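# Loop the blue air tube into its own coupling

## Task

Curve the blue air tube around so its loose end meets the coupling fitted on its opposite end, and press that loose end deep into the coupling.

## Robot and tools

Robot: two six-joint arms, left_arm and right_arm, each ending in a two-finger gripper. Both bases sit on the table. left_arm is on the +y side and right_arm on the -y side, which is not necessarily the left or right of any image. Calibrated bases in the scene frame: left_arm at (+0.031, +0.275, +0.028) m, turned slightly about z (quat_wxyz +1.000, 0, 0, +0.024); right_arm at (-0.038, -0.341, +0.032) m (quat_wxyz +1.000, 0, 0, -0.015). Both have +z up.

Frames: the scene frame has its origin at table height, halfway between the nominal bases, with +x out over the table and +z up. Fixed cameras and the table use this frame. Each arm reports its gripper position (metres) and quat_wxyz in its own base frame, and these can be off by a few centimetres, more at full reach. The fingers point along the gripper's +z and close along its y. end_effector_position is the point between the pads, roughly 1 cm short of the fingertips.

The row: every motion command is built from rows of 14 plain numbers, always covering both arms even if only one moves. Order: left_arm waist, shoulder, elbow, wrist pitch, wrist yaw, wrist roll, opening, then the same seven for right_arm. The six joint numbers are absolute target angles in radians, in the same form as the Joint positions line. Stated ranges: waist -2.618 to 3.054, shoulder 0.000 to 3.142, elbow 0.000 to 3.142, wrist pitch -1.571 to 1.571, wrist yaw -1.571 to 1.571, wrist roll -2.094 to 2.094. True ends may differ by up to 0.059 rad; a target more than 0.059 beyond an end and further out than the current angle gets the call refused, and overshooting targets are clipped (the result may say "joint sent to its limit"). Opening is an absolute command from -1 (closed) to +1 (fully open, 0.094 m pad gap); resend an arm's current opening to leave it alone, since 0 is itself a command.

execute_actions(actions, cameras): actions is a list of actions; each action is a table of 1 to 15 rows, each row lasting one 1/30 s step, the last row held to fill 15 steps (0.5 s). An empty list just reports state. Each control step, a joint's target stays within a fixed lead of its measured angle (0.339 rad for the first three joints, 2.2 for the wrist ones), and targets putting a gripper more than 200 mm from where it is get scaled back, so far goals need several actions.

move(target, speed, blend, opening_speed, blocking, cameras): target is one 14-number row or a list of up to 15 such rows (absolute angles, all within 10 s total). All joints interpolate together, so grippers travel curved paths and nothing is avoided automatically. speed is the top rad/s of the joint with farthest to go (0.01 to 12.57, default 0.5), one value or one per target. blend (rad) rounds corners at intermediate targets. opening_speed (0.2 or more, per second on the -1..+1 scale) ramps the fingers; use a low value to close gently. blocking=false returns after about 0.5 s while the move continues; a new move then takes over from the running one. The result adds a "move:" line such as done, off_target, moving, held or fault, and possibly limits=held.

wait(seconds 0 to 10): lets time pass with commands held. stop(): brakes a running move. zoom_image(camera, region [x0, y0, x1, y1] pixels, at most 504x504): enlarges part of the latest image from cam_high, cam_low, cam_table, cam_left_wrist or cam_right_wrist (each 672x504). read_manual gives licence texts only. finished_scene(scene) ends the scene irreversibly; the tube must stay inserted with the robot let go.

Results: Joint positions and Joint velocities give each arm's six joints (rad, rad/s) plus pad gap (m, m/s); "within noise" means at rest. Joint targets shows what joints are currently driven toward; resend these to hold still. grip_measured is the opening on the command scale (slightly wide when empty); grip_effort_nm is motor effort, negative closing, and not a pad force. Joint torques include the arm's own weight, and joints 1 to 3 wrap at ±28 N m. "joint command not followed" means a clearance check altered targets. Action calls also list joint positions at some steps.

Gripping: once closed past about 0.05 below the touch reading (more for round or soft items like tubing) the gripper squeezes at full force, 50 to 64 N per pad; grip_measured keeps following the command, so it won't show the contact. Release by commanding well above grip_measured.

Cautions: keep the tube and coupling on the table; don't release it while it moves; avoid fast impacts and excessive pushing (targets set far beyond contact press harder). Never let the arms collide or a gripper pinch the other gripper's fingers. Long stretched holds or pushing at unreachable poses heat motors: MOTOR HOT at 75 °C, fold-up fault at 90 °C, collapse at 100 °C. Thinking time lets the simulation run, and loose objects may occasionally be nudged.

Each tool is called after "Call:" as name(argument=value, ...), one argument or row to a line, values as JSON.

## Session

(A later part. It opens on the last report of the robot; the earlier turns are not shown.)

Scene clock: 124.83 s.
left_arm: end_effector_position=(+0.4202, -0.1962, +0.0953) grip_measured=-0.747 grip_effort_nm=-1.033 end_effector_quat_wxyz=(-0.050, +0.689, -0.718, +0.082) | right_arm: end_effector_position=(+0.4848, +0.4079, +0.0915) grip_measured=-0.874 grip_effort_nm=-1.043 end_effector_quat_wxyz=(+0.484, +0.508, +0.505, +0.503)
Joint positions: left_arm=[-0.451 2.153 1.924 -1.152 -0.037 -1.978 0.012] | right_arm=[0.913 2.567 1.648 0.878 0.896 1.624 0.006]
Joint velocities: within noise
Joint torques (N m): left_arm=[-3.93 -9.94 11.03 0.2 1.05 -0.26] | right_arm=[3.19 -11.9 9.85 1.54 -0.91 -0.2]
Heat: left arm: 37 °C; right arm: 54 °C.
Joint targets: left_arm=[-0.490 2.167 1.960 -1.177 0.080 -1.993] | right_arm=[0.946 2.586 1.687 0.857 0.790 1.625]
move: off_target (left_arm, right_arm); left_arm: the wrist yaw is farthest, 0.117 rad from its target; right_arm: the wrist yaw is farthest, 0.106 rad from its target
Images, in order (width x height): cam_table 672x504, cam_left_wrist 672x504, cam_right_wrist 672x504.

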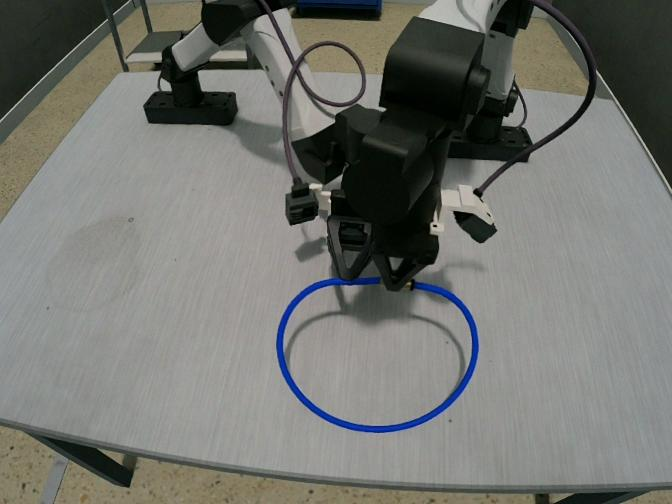

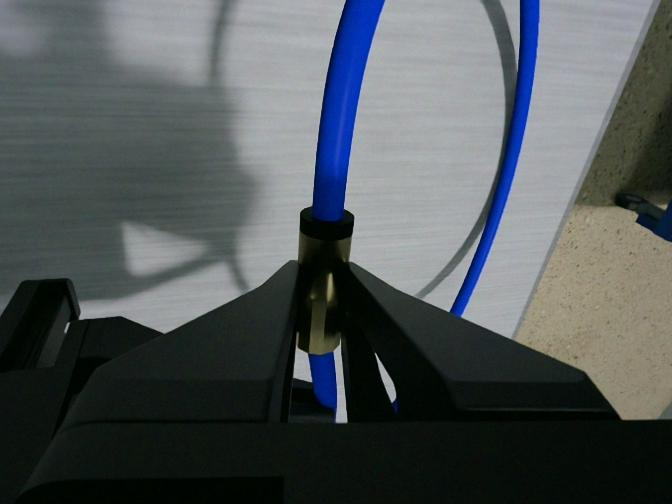

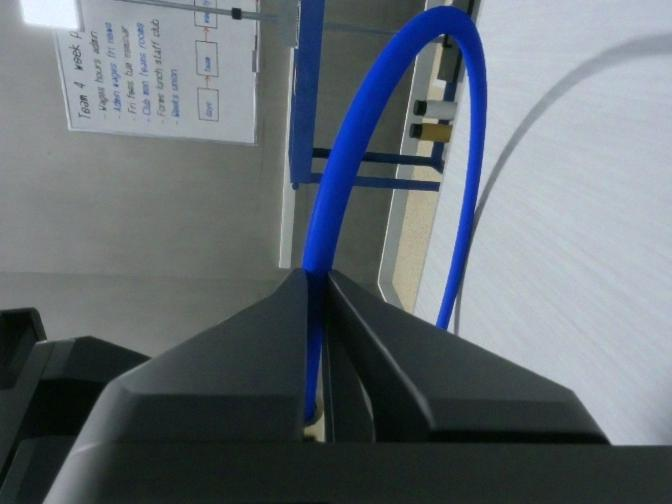

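Call:
move(
  target=[
    [-0.452,2.167,1.96,-1.177,-0.037,-1.993,-1,0.875,2.485,1.48,0.975,0.87,1.625,-1],
    [-0.452,2.167,1.96,-1.177,-0.037,-1.993,-1,0.907,2.558,1.6185,0.904,0.906,1.625,-1],
  ],
  speed=0.2,
  cameras=["cam_table","cam_left_wrist","cam_right_wrist"],
)

Call:
zoom_image(
  camera="cam_table",
  region=[310, 250, 430, 310],
)

Call:
zoom_image(
  camera="cam_left_wrist",
  region=[280, 320, 380, 420],
)

Call:
zoom_image(
  camera="cam_right_wrist",
  region=[280, 340, 380, 440],
)

Scene clock: 143.20 s.
left_arm: end_effector_position=(+0.4182, -0.1991, +0.0929) grip_measured=-0.747 grip_effort_nm=-1.038 end_effector_quat_wxyz=(-0.043, +0.688, -0.720, +0.079) | right_arm: end_effector_position=(+0.4819, +0.3977, +0.0894) grip_measured=-0.874 grip_effort_nm=-1.043 end_effector_quat_wxyz=(+0.482, +0.508, +0.505, +0.505)
Joint positions: left_arm=[-0.454 2.162 1.93 -1.16 -0.026 -1.978 0.012] | right_arm=[0.904 2.54 1.582 0.917 0.884 1.629 0.006]
Joint velocities: within noise
Joint torques (N m): left_arm=[0.32 -10.66 10.32 0.25 -0.06 -0.28] | right_arm=[0.25 -11.66 9.62 1.65 0.29 -0.22]
Heat: left arm: 38 °C; right arm: 58 °C.
Joint targets: left_arm=[-0.452 2.167 1.960 -1.177 -0.037 -1.993] | right_arm=[0.907 2.558 1.619 0.904 0.906 1.625]
move: off_target (right_arm); right_arm: the elbow is farthest, 0.036 rad from its target
Images, in order (width x height): cam_table 672x504, cam_left_wrist 672x504, cam_right_wrist 672x504.

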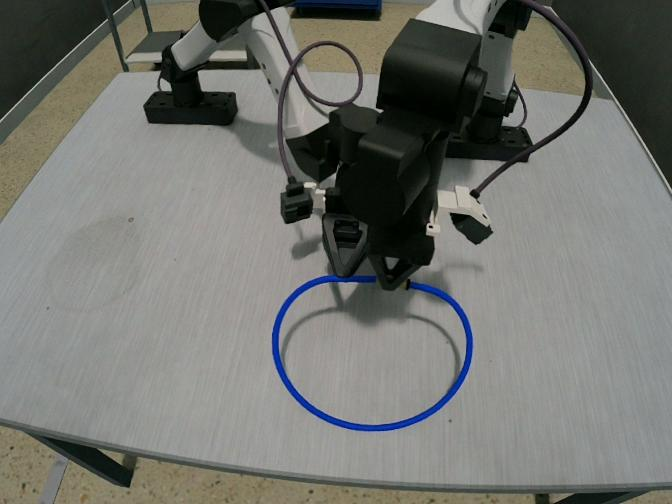

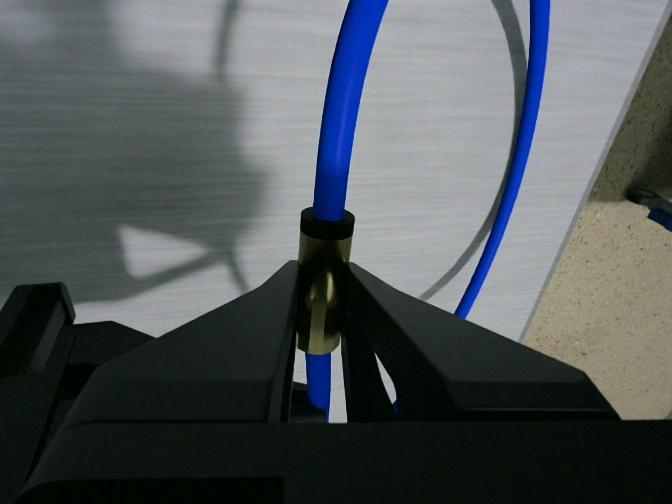

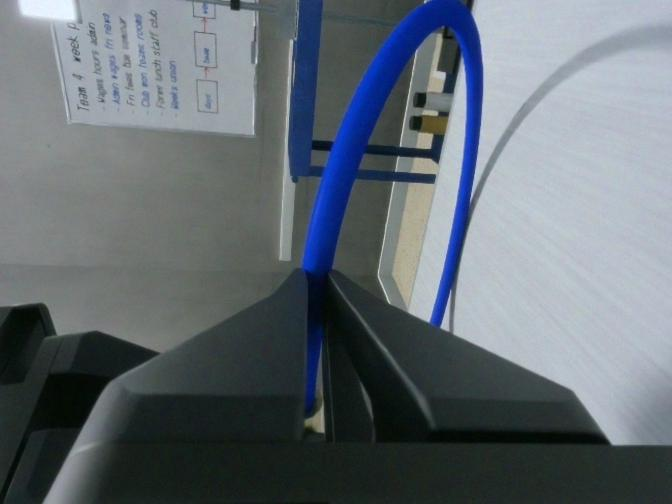

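Scaled by 4.200.

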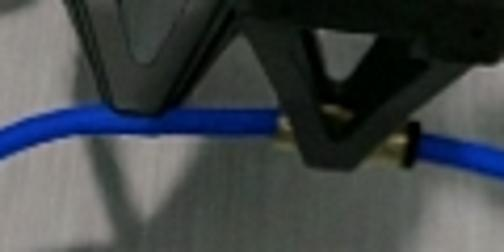

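Scaled by 5.040.

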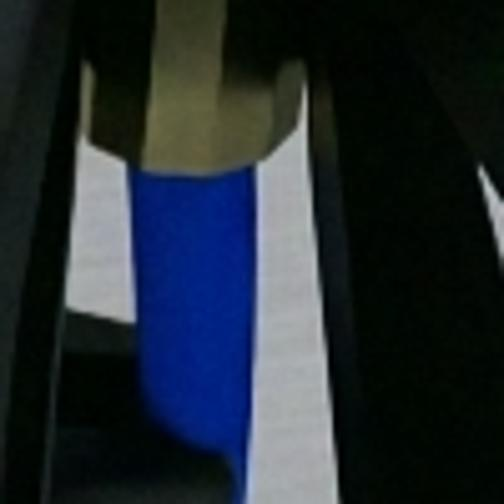

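Scaled by 5.040.

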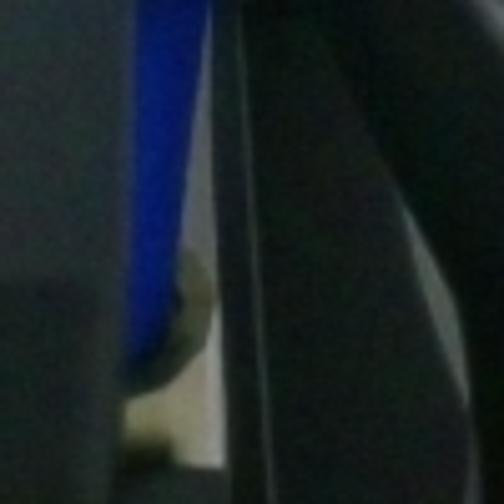

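Call:
move(
  target=[
    [-0.452,2.167,1.96,-1.177,-0.02,-1.993,-1,0.911,2.554,1.6105,0.908,0.906,1.625,-1],
    [-0.48,2.167,1.96,-1.177,0.06,-1.993,-1,0.924,2.578,1.661,0.880,0.84,1.625,-1],
  ],
  speed=0.12,
  cameras=["cam_table","cam_left_wrist","cam_right_wrist"],
)

Call:
zoom_image(
  camera="cam_table",
  region=[310, 250, 430, 310],
)

Call:
zoom_image(
  camera="cam_left_wrist",
  region=[280, 320, 380, 420],
)

Call:
zoom_image(
  camera="cam_right_wrist",
  region=[280, 340, 380, 440],
)

Scene clock: 152.60 s.
left_arm: end_effector_position=(+0.4180, -0.1995, +0.0929) grip_measured=-0.747 grip_effort_nm=-1.033 end_effector_quat_wxyz=(-0.042, +0.688, -0.720, +0.080) | right_arm: end_effector_position=(+0.4830, +0.4030, +0.0894) grip_measured=-0.874 grip_effort_nm=-1.053 end_effector_quat_wxyz=(+0.482, +0.509, +0.504, +0.505)
Joint positions: left_arm=[-0.454 2.162 1.93 -1.16 -0.024 -1.978 0.012] | right_arm=[0.91 2.556 1.615 0.902 0.891 1.629 0.006]
Joint velocities: within noise
Joint torques (N m): left_arm=[-2.54 -10.54 10.37 0.26 0.74 -0.26] | right_arm=[1.32 -11.48 10.07 1.56 -0.38 -0.21]
Heat: left arm: 40 °C; right arm: 58 °C.
Joint targets: left_arm=[-0.480 2.167 1.960 -1.177 0.060 -1.993] | right_arm=[0.924 2.578 1.661 0.880 0.840 1.625]
move: off_target (left_arm, right_arm); left_arm: the wrist yaw is farthest, 0.084 rad from its target; right_arm: the wrist yaw is farthest, 0.051 rad from its target
Images, in order (width x height): cam_table 672x504, cam_left_wrist 672x504, cam_right_wrist 672x504.

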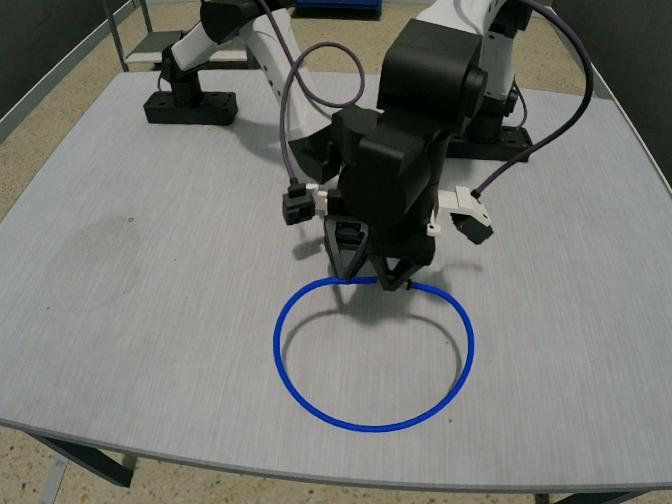

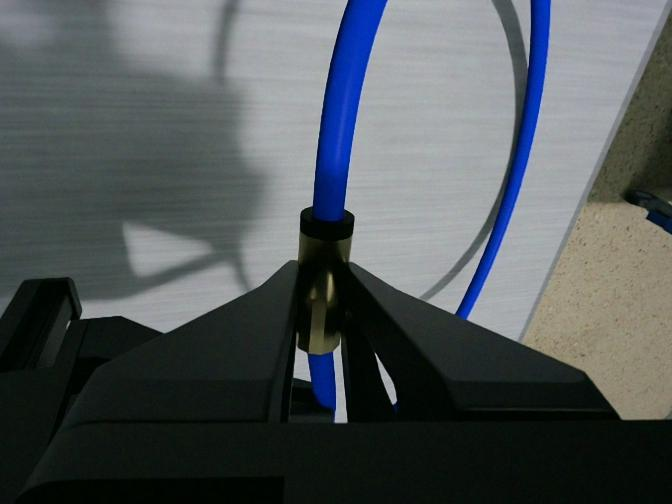

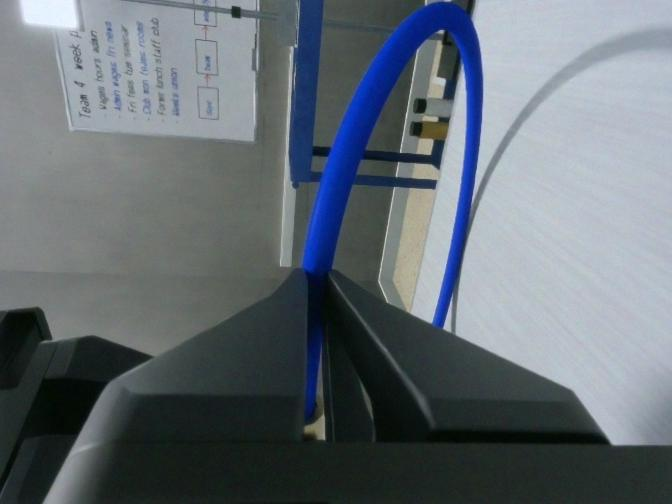

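Scaled by 4.200.

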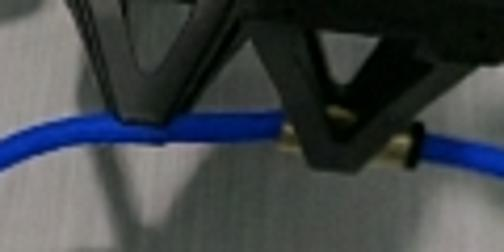

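Scaled by 5.040.

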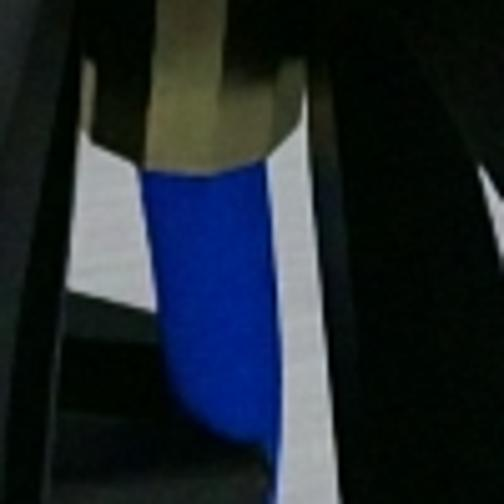

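Scaled by 5.040.

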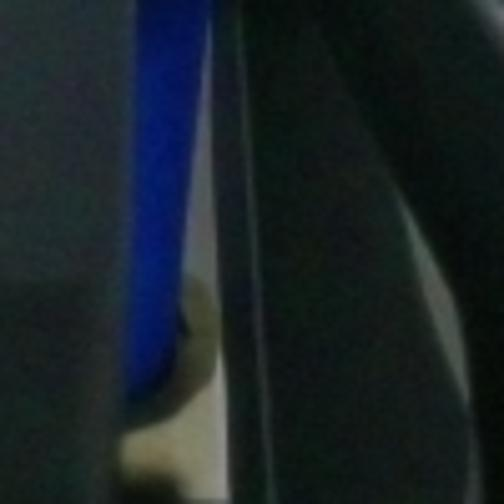

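Call:
move(
  target=[
    [-0.47,2.167,1.96,-1.177,0.02,-1.993,-1,0.945,2.560,1.620,0.896,0.87,1.625,-1],
    [-0.49,2.167,1.96,-1.177,0.08,-1.993,-1,0.960,2.571,1.640,0.887,0.80,1.625,-1],
  ],
  speed=0.12,
  cameras=["cam_table","cam_left_wrist","cam_right_wrist"],
)

Call:
zoom_image(
  camera="cam_table",
  region=[310, 250, 430, 310],
)

Call:
zoom_image(
  camera="cam_left_wrist",
  region=[280, 320, 380, 420],
)

Call:
zoom_image(
  camera="cam_right_wrist",
  region=[280, 340, 380, 440],
)

Scene clock: 160.23 s.
left_arm: end_effector_position=(+0.4160, -0.1975, +0.0924) grip_measured=-0.747 grip_effort_nm=-1.038 end_effector_quat_wxyz=(-0.043, +0.689, -0.720, +0.074) | right_arm: end_effector_position=(+0.4780, +0.4065, +0.0892) grip_measured=-0.874 grip_effort_nm=-1.038 end_effector_quat_wxyz=(+0.483, +0.509, +0.504, +0.503)
Joint positions: left_arm=[-0.454 2.162 1.93 -1.171 -0.029 -1.978 0.012] | right_arm=[0.922 2.556 1.616 0.899 0.906 1.629 0.006]
Joint velocities: within noise
Joint torques (N m): left_arm=[-3.56 -10.59 10.33 0.37 1 -0.25] | right_arm=[3.85 -12 8.54 1.7 -0.83 -0.16]
Heat: left arm: 40 °C; right arm: 58 °C.
Joint targets: left_arm=[-0.490 2.167 1.960 -1.177 0.080 -1.993] | right_arm=[0.960 2.571 1.640 0.887 0.800 1.625]
move: off_target (left_arm, right_arm); left_arm: the wrist yaw is farthest, 0.109 rad from its target; right_arm: the wrist yaw is farthest, 0.106 rad from its target
Images, in order (width x height): cam_table 672x504, cam_left_wrist 672x504, cam_right_wrist 672x504.

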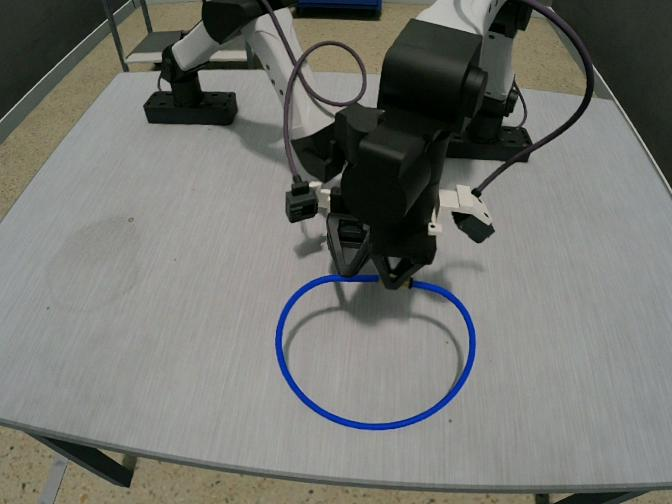

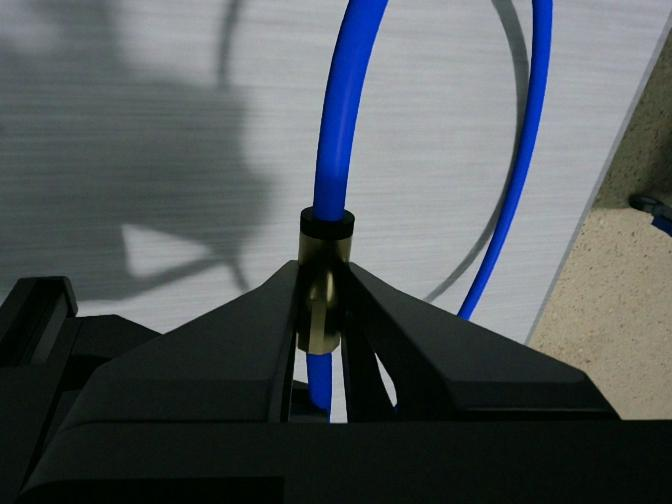

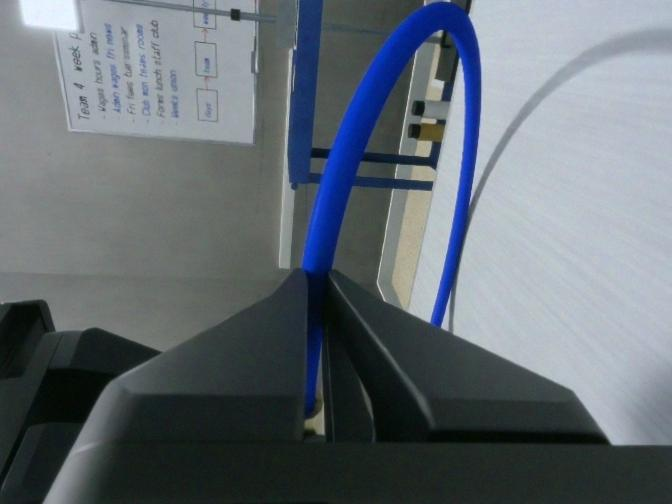

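Scaled by 4.200.

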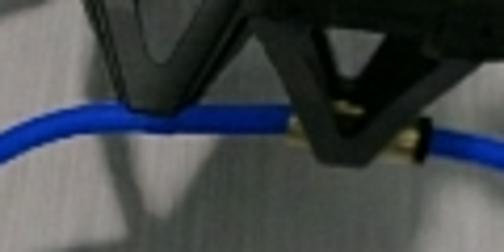

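Scaled by 5.040.

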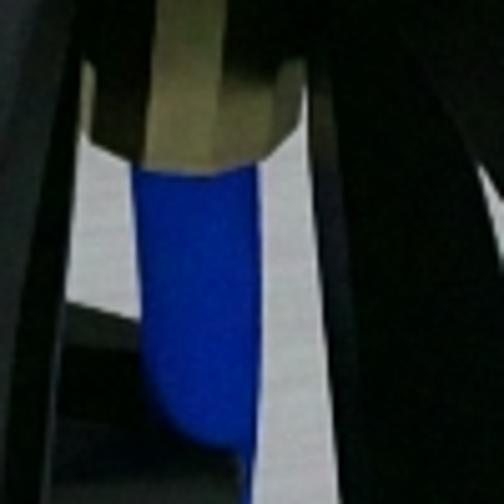

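Scaled by 5.040.

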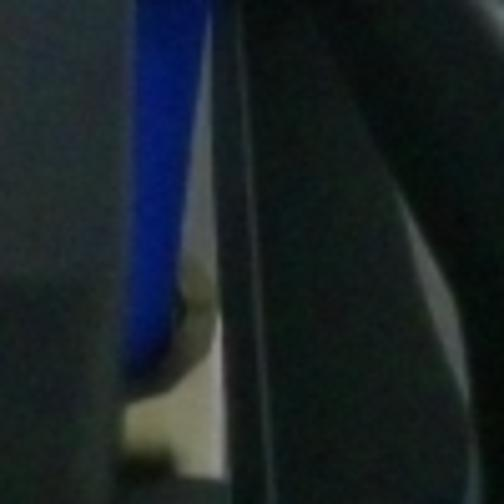

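Call:
move(
  target=[-0.495,2.174,1.970,-1.180,0.10,-1.993,-1,0.970,2.560,1.612,0.899,0.77,1.625,-1],
  speed=0.1,
  cameras=["cam_table","cam_left_wrist","cam_right_wrist"],
)

Call:
zoom_image(
  camera="cam_table",
  region=[310, 250, 430, 310],
)

Call:
zoom_image(
  camera="cam_left_wrist",
  region=[280, 320, 380, 420],
)

Call:
zoom_image(
  camera="cam_right_wrist",
  region=[280, 340, 380, 440],
)

Scene clock: 172.47 s.
left_arm: end_effector_position=(+0.4146, -0.1968, +0.0922) grip_measured=-0.747 grip_effort_nm=-1.038 end_effector_quat_wxyz=(-0.042, +0.689, -0.720, +0.071) | right_arm: end_effector_position=(+0.4771, +0.4084, +0.0891) grip_measured=-0.874 grip_effort_nm=-1.043 end_effector_quat_wxyz=(+0.482, +0.507, +0.506, +0.505)
Joint positions: left_arm=[-0.454 2.162 1.93 -1.178 -0.029 -1.978 0.012] | right_arm=[0.924 2.556 1.616 0.899 0.902 1.629 0.006]
Joint velocities: within noise
Joint torques (N m): left_arm=[-4.15 -10.06 11.38 0.38 1.16 -0.24] | right_arm=[4.44 -13.22 6.02 1.78 -1.12 -0.24]
Heat: left arm: 41 °C; right arm: 59 °C.
Joint targets: left_arm=[-0.495 2.174 1.970 -1.180 0.100 -1.993] | right_arm=[0.970 2.560 1.612 0.899 0.770 1.625]
move: off_target (left_arm, right_arm); left_arm: the wrist yaw is farthest, 0.129 rad from its target; right_arm: the wrist yaw is farthest, 0.132 rad from its target
Images, in order (width x height): cam_table 672x504, cam_left_wrist 672x504, cam_right_wrist 672x504.

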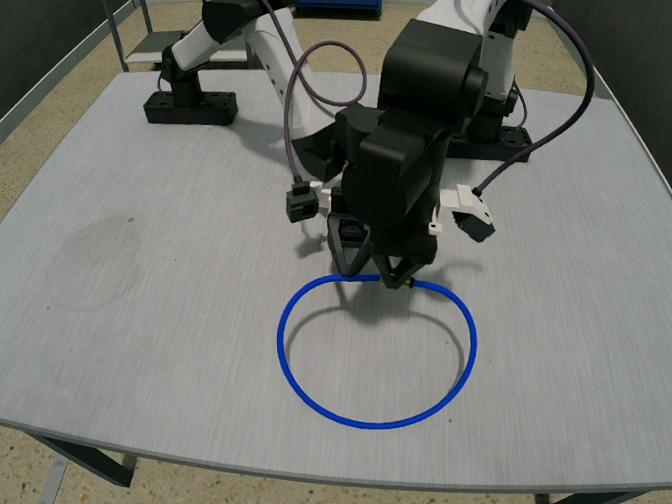

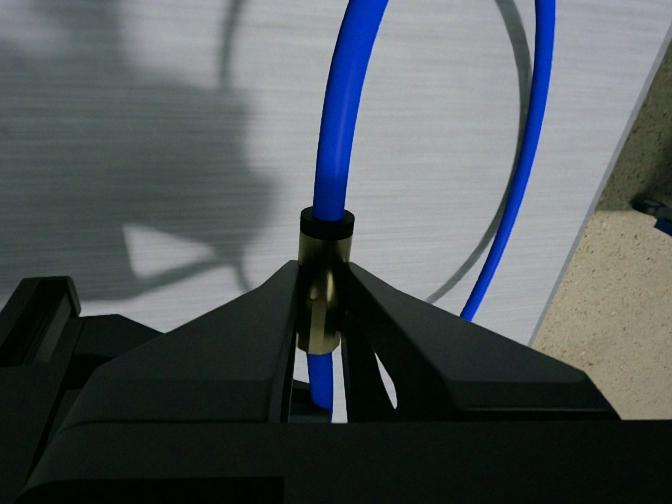

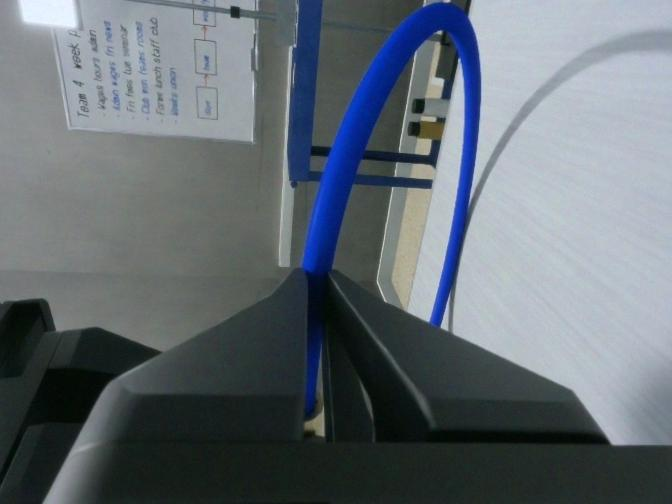

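Scaled by 4.200.

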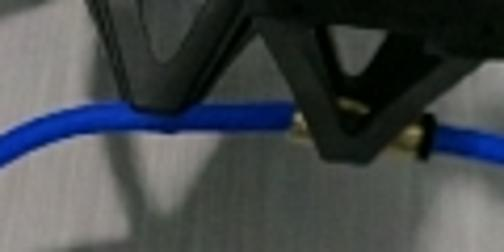

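Scaled by 5.040.

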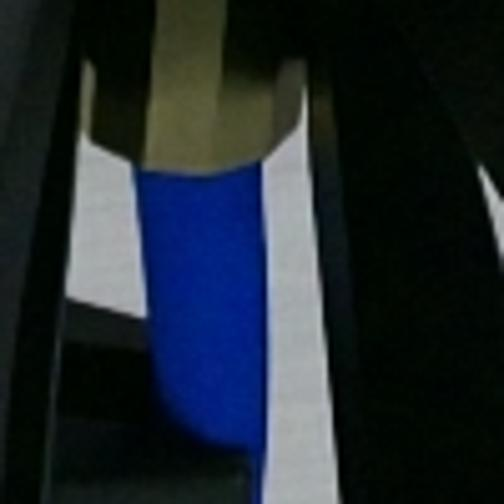

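Scaled by 5.040.

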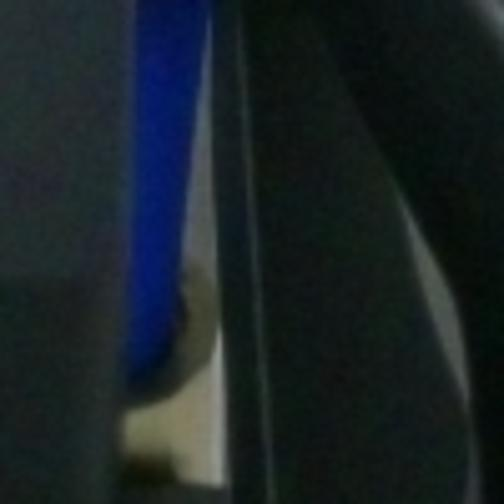

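Call:
move(
  target=[
    [-0.48,2.180,1.985,-1.177,0.06,-1.993,-1,0.960,2.545,1.575,0.912,0.83,1.625,-1],
    [-0.49,2.180,1.985,-1.177,0.10,-1.993,-1,0.978,2.548,1.582,0.909,0.77,1.625,-1],
  ],
  speed=0.1,
  cameras=["cam_table","cam_left_wrist","cam_right_wrist"],
)

Call:
zoom_image(
  camera="cam_table",
  region=[310, 250, 430, 310],
)

Call:
zoom_image(
  camera="cam_left_wrist",
  region=[280, 320, 380, 420],
)

Call:
zoom_image(
  camera="cam_right_wrist",
  region=[280, 340, 380, 440],
)

Scene clock: 189.83 s.
left_arm: end_effector_position=(+0.4113, -0.1958, +0.0896) grip_measured=-0.747 grip_effort_nm=-1.038 end_effector_quat_wxyz=(-0.037, +0.689, -0.721, +0.061) | right_arm: end_effector_position=(+0.4717, +0.4087, +0.0833) grip_measured=-0.874 grip_effort_nm=-1.043 end_effector_quat_wxyz=(+0.478, +0.504, +0.510, +0.507)
Joint positions: left_arm=[-0.454 2.17 1.935 -1.196 -0.026 -1.978 0.012] | right_arm=[0.931 2.556 1.587 0.925 0.895 1.629 0.006]
Joint velocities: within noise
Joint torques (N m): left_arm=[-3.51 -9.99 12.18 0.53 1.13 -0.25] | right_arm=[4.3 -14.09 5.83 1.66 -0.99 -0.19]
Heat: left arm: 42 °C; right arm: 62 °C.
Joint targets: left_arm=[-0.490 2.180 1.985 -1.177 0.100 -1.993] | right_arm=[0.978 2.548 1.582 0.909 0.770 1.625]
move: off_target (left_arm, right_arm); left_arm: the wrist yaw is farthest, 0.126 rad from its target; right_arm: the wrist yaw is farthest, 0.125 rad from its target
Images, in order (width x height): cam_table 672x504, cam_left_wrist 672x504, cam_right_wrist 672x504.

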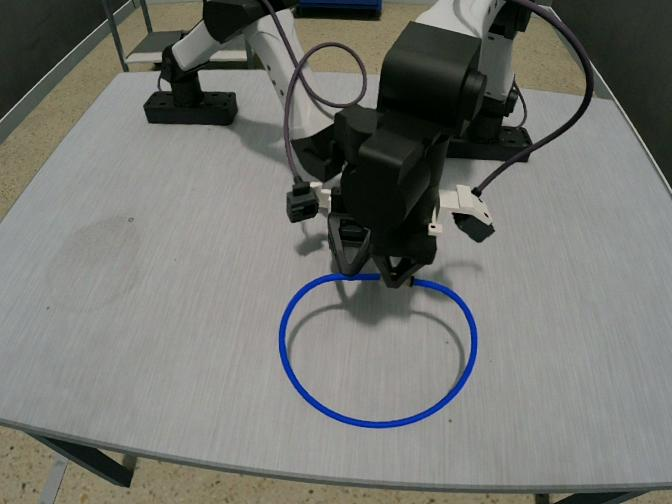

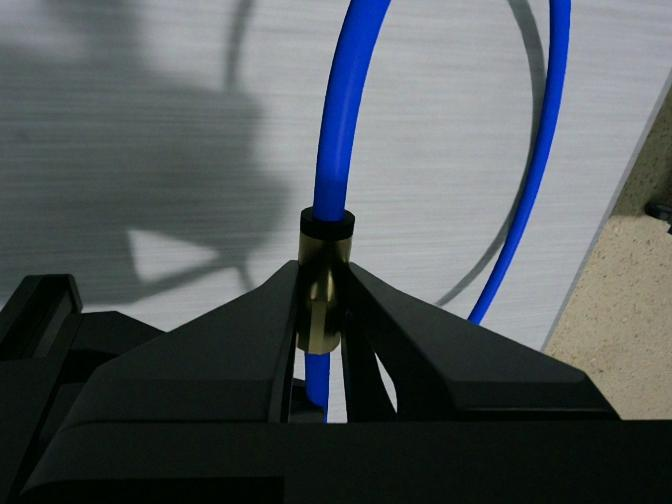

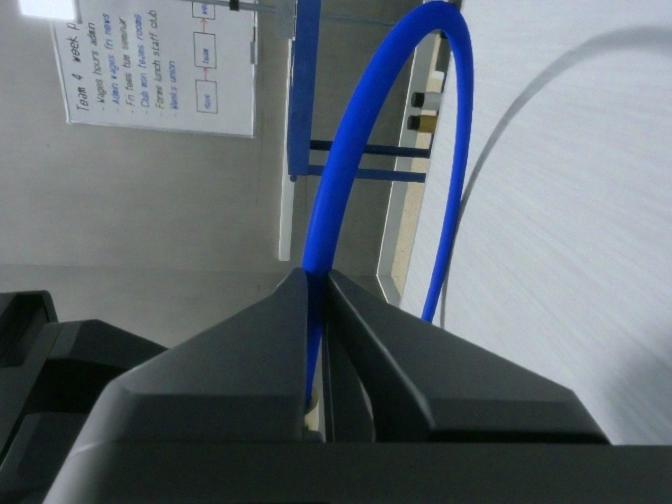

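Scaled by 4.200.

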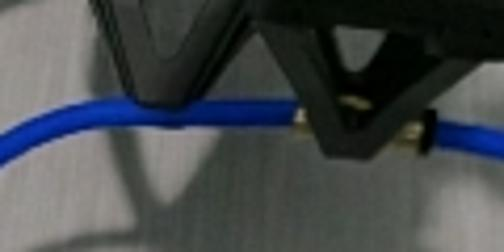

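Scaled by 5.040.

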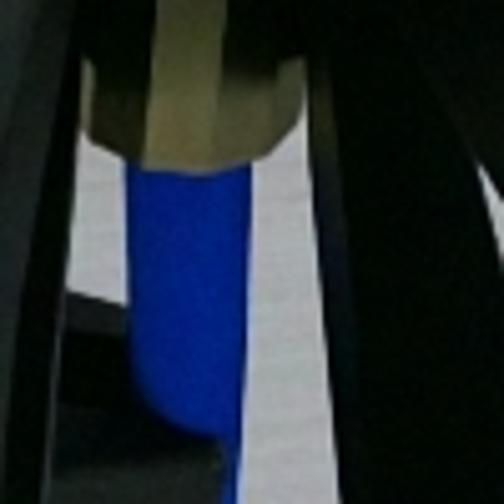

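Scaled by 5.040.

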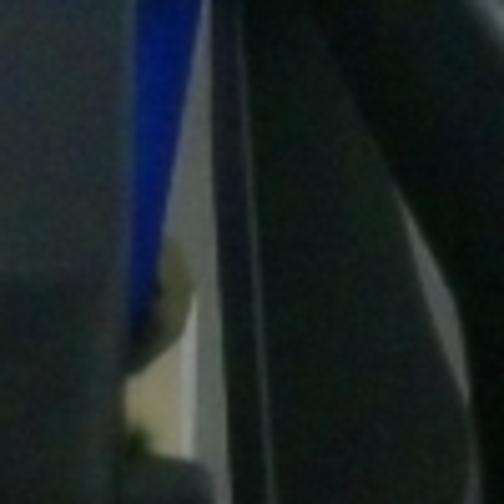

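Call:
move(
  target=[
    [-0.49,2.175,1.99,-1.17,0.10,-1.993,-1,0.978,2.525,1.60,0.885,0.77,1.625,-1],
    [-0.505,2.175,1.99,-1.17,0.14,-1.993,-1,0.992,2.527,1.605,0.882,0.73,1.625,-1],
  ],
  speed=0.1,
  cameras=["cam_table","cam_left_wrist","cam_right_wrist"],
)

Call:
zoom_image(
  camera="cam_table",
  region=[310, 250, 430, 310],
)

Call:
zoom_image(
  camera="cam_left_wrist",
  region=[280, 320, 380, 420],
)

Call:
zoom_image(
  camera="cam_right_wrist",
  region=[280, 340, 380, 440],
)

Scene clock: 199.63 s.
left_arm: end_effector_position=(+0.4102, -0.1954, +0.0894) grip_measured=-0.747 grip_effort_nm=-1.038 end_effector_quat_wxyz=(-0.035, +0.689, -0.721, +0.059) | right_arm: end_effector_position=(+0.4707, +0.4107, +0.0830) grip_measured=-0.874 grip_effort_nm=-1.043 end_effector_quat_wxyz=(+0.476, +0.502, +0.512, +0.508)
Joint positions: left_arm=[-0.454 2.17 1.935 -1.201 -0.025 -1.978 0.012] | right_arm=[0.933 2.556 1.587 0.923 0.89 1.629 0.006]
Joint velocities: within noise
Joint torques (N m): left_arm=[-4.97 -10.26 12.71 0.68 1.48 -0.24] | right_arm=[5.44 -16.64 7.79 1.34 -1.32 -0.19]
Heat: left arm: 42 °C; right arm: 64 °C.
Joint targets: left_arm=[-0.505 2.175 1.990 -1.170 0.140 -1.993] | right_arm=[0.992 2.527 1.605 0.882 0.730 1.625]
move: off_target (left_arm, right_arm); left_arm: the wrist yaw is farthest, 0.165 rad from its target; right_arm: the wrist yaw is farthest, 0.160 rad from its target
Images, in order (width x height): cam_table 672x504, cam_left_wrist 672x504, cam_right_wrist 672x504.

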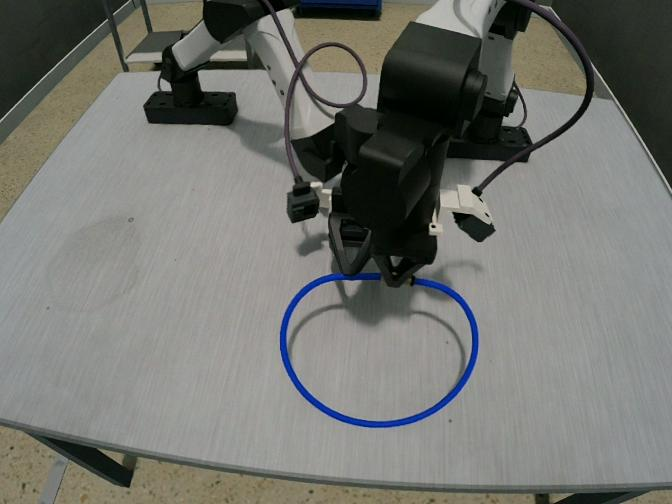

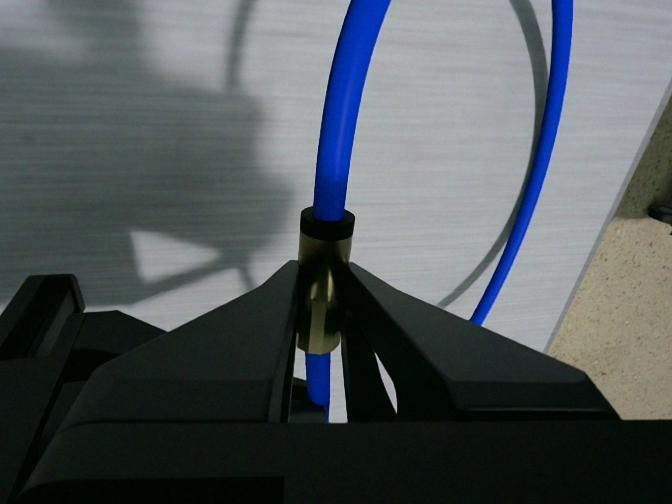

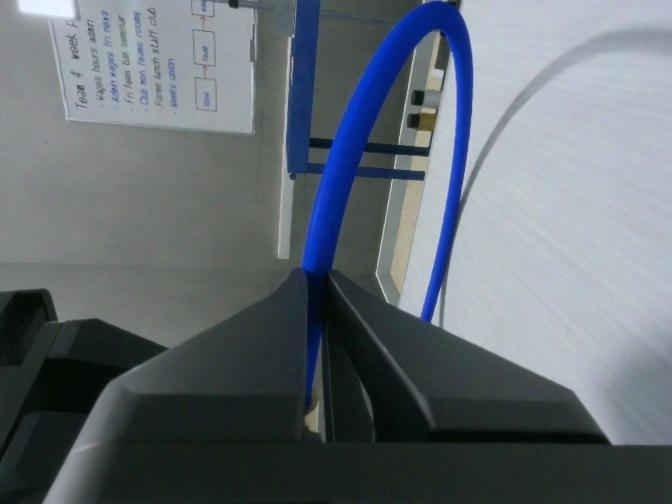

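Scaled by 4.200.

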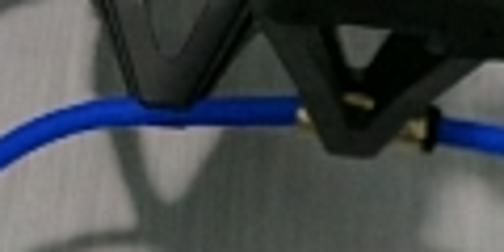

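Scaled by 5.040.

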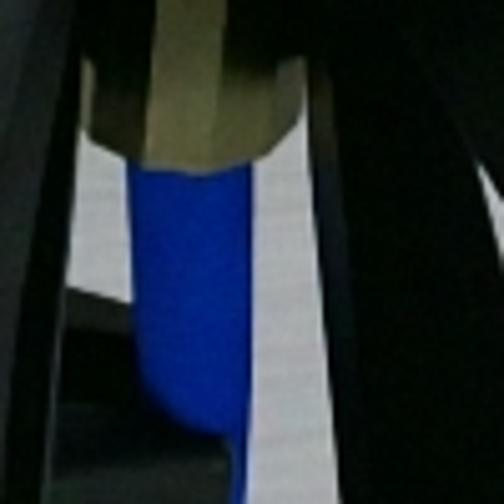

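Scaled by 5.040.

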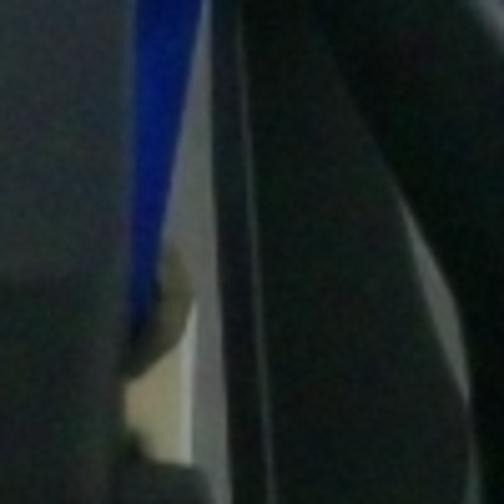

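Call:
move(
  target=[
    [-0.44,2.14,1.91,-1.14,-0.066,-1.993,-1,0.84,2.43,1.40,1.03,0.84,1.625,-1],
    [-0.44,2.167,1.96,-1.177,-0.066,-1.993,-1,0.902,2.540,1.598,0.911,0.901,1.625,-1],
  ],
  speed=0.25,
  cameras=["cam_table","cam_left_wrist","cam_right_wrist"],
)

Call:
zoom_image(
  camera="cam_table",
  region=[310, 250, 430, 310],
)

Call:
zoom_image(
  camera="cam_left_wrist",
  region=[280, 320, 380, 420],
)

Call:
zoom_image(
  camera="cam_right_wrist",
  region=[280, 340, 380, 440],
)

Scene clock: 209.37 s.
left_arm: end_effector_position=(+0.4213, -0.1969, +0.0900) grip_measured=-0.747 grip_effort_nm=-1.033 end_effector_quat_wxyz=(-0.047, +0.690, -0.718, +0.078) | right_arm: end_effector_position=(+0.4818, +0.3969, +0.0964) grip_measured=-0.874 grip_effort_nm=-1.043 end_effector_quat_wxyz=(+0.478, +0.506, +0.503, +0.513)
Joint positions: left_arm=[-0.45 2.17 1.931 -1.152 -0.034 -1.978 0.012] | right_arm=[0.901 2.522 1.566 0.93 0.868 1.629 0.006]
Joint velocities: within noise
Joint torques (N m): left_arm=[1.2 -11.17 10.24 0.18 -0.29 -0.26] | right_arm=[0.27 -11.43 8.94 1.63 0.38 -0.2]
Heat: left arm: 43 °C; right arm: 67 °C.
Joint targets: left_arm=[-0.440 2.167 1.960 -1.177 -0.066 -1.993] | right_arm=[0.902 2.540 1.598 0.911 0.901 1.625]
move: done
Images, in order (width x height): cam_table 672x504, cam_left_wrist 672x504, cam_right_wrist 672x504.

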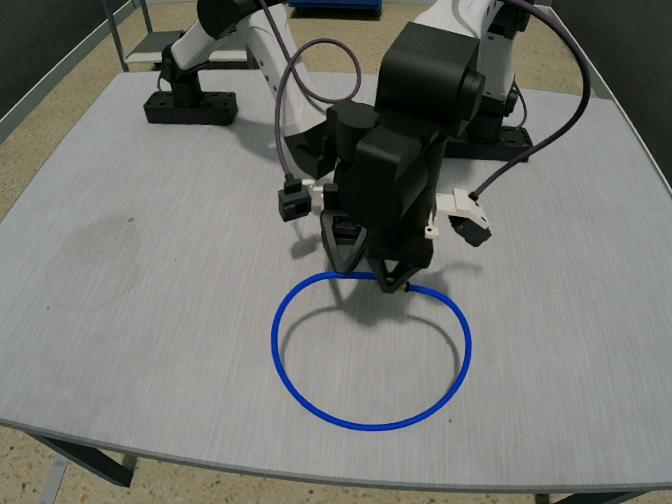

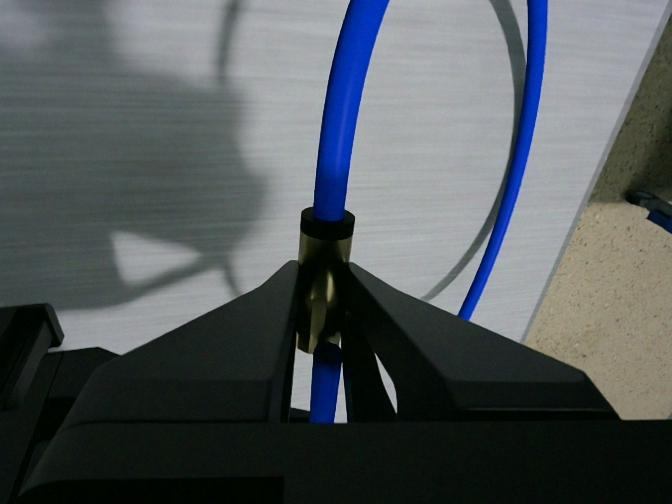

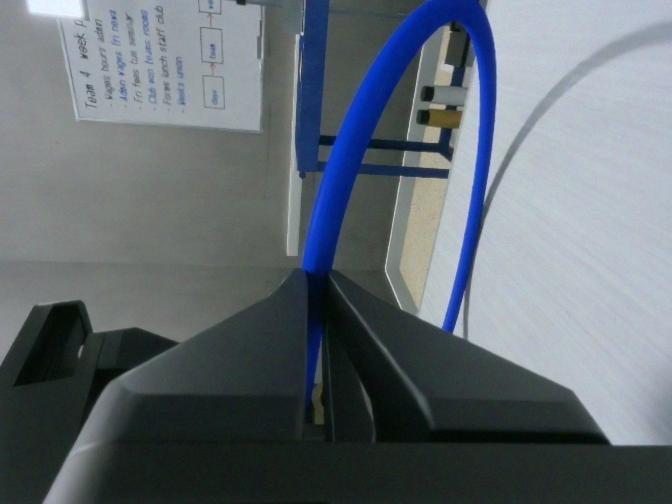

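Scaled by 4.200.

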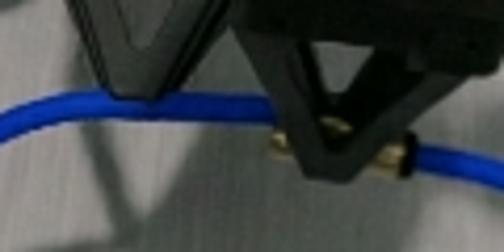

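Scaled by 5.040.

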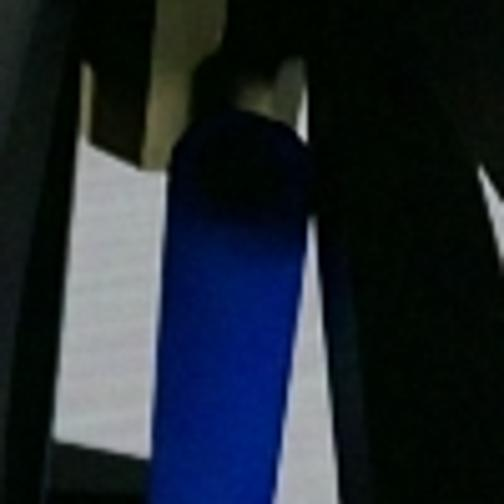

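Scaled by 5.040.

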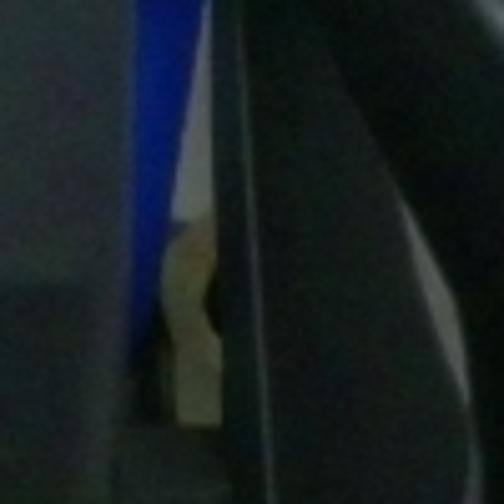

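Call:
move(
  target=[
    [-0.44,2.167,1.96,-1.177,-0.066,-1.993,-1,0.82,2.42,1.38,1.04,0.82,1.62,-1],
    [-0.46,2.09,1.76,-1.05,-0.10,-1.95,-1,0.82,2.40,1.36,1.05,0.82,1.60,-1],
    [-0.44,2.167,1.96,-1.177,-0.066,-1.993,-1,0.855,2.46,1.45,1.01,0.855,1.62,-1],
    [-0.44,2.167,1.96,-1.177,-0.066,-1.993,-1,0.899,2.537,1.592,0.914,0.898,1.625,-1],
  ],
  speed=0.25,
  cameras=["cam_table","cam_left_wrist","cam_right_wrist"],
)

Call:
zoom_image(
  camera="cam_table",
  region=[310, 250, 430, 310],
)

Call:
zoom_image(
  camera="cam_left_wrist",
  region=[280, 320, 380, 420],
)

Call:
zoom_image(
  camera="cam_right_wrist",
  region=[280, 340, 380, 440],
)

Scene clock: 221.80 s.
left_arm: end_effector_position=(+0.4230, -0.1942, +0.0985) grip_measured=-0.747 grip_effort_nm=-1.038 end_effector_quat_wxyz=(-0.062, +0.685, -0.721, +0.083) | right_arm: end_effector_position=(+0.4821, +0.3952, +0.0943) grip_measured=-0.874 grip_effort_nm=-1.038 end_effector_quat_wxyz=(+0.479, +0.504, +0.507, +0.509)
Joint positions: left_arm=[-0.452 2.149 1.927 -1.149 -0.057 -1.966 0.012] | right_arm=[0.898 2.52 1.559 0.926 0.865 1.624 0.006]
Joint velocities: within noise
Joint torques (N m): left_arm=[1.35 -9.25 10.66 0.2 -0.11 -0.39] | right_arm=[0.2 -11.63 9.21 1.72 0.42 -0.17]
Heat: left arm: 44 °C; right arm: 67 °C.
Joint targets: left_arm=[-0.440 2.167 1.960 -1.177 -0.066 -1.993] | right_arm=[0.899 2.537 1.592 0.914 0.898 1.625]
move: done
Images, in order (width x height): cam_table 672x504, cam_left_wrist 672x504, cam_right_wrist 672x504.

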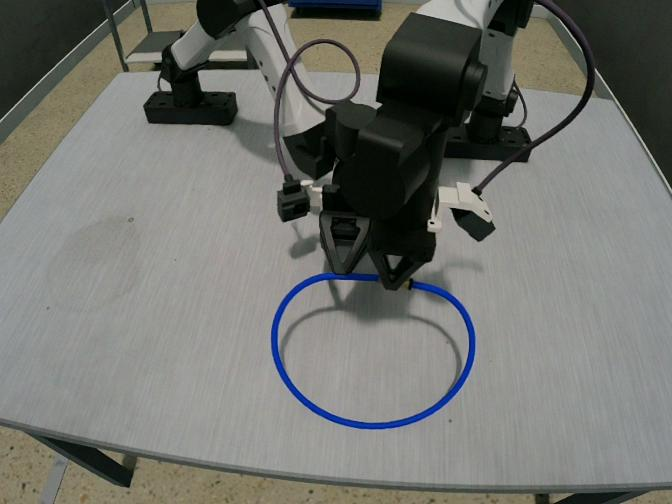

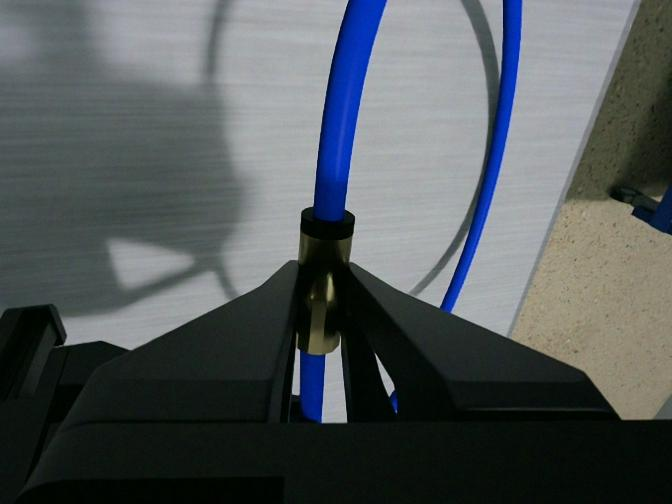

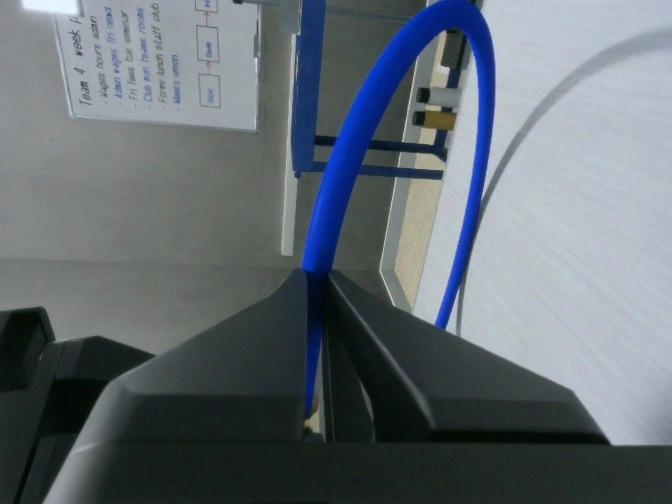

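Scaled by 4.200.

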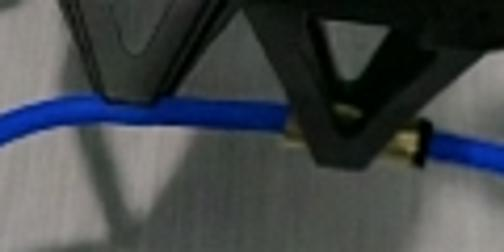

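Scaled by 5.040.

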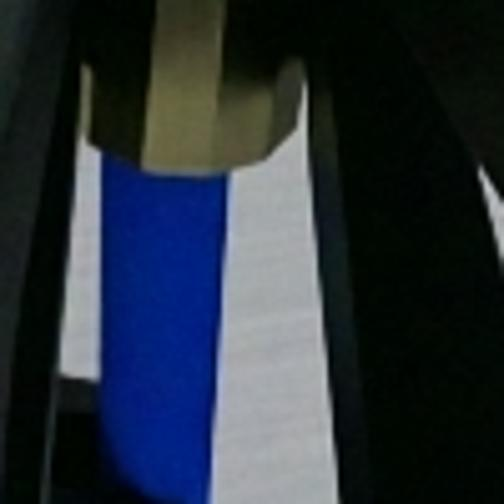

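Scaled by 5.040.

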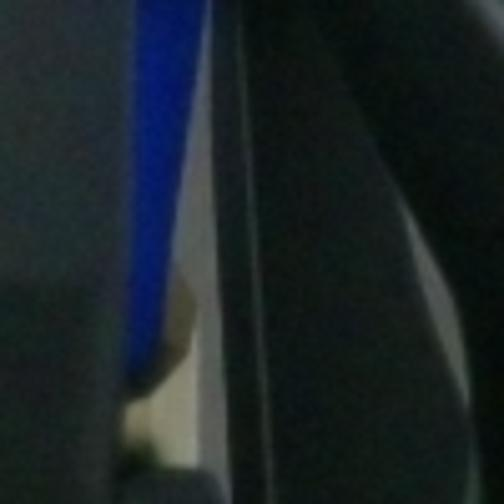

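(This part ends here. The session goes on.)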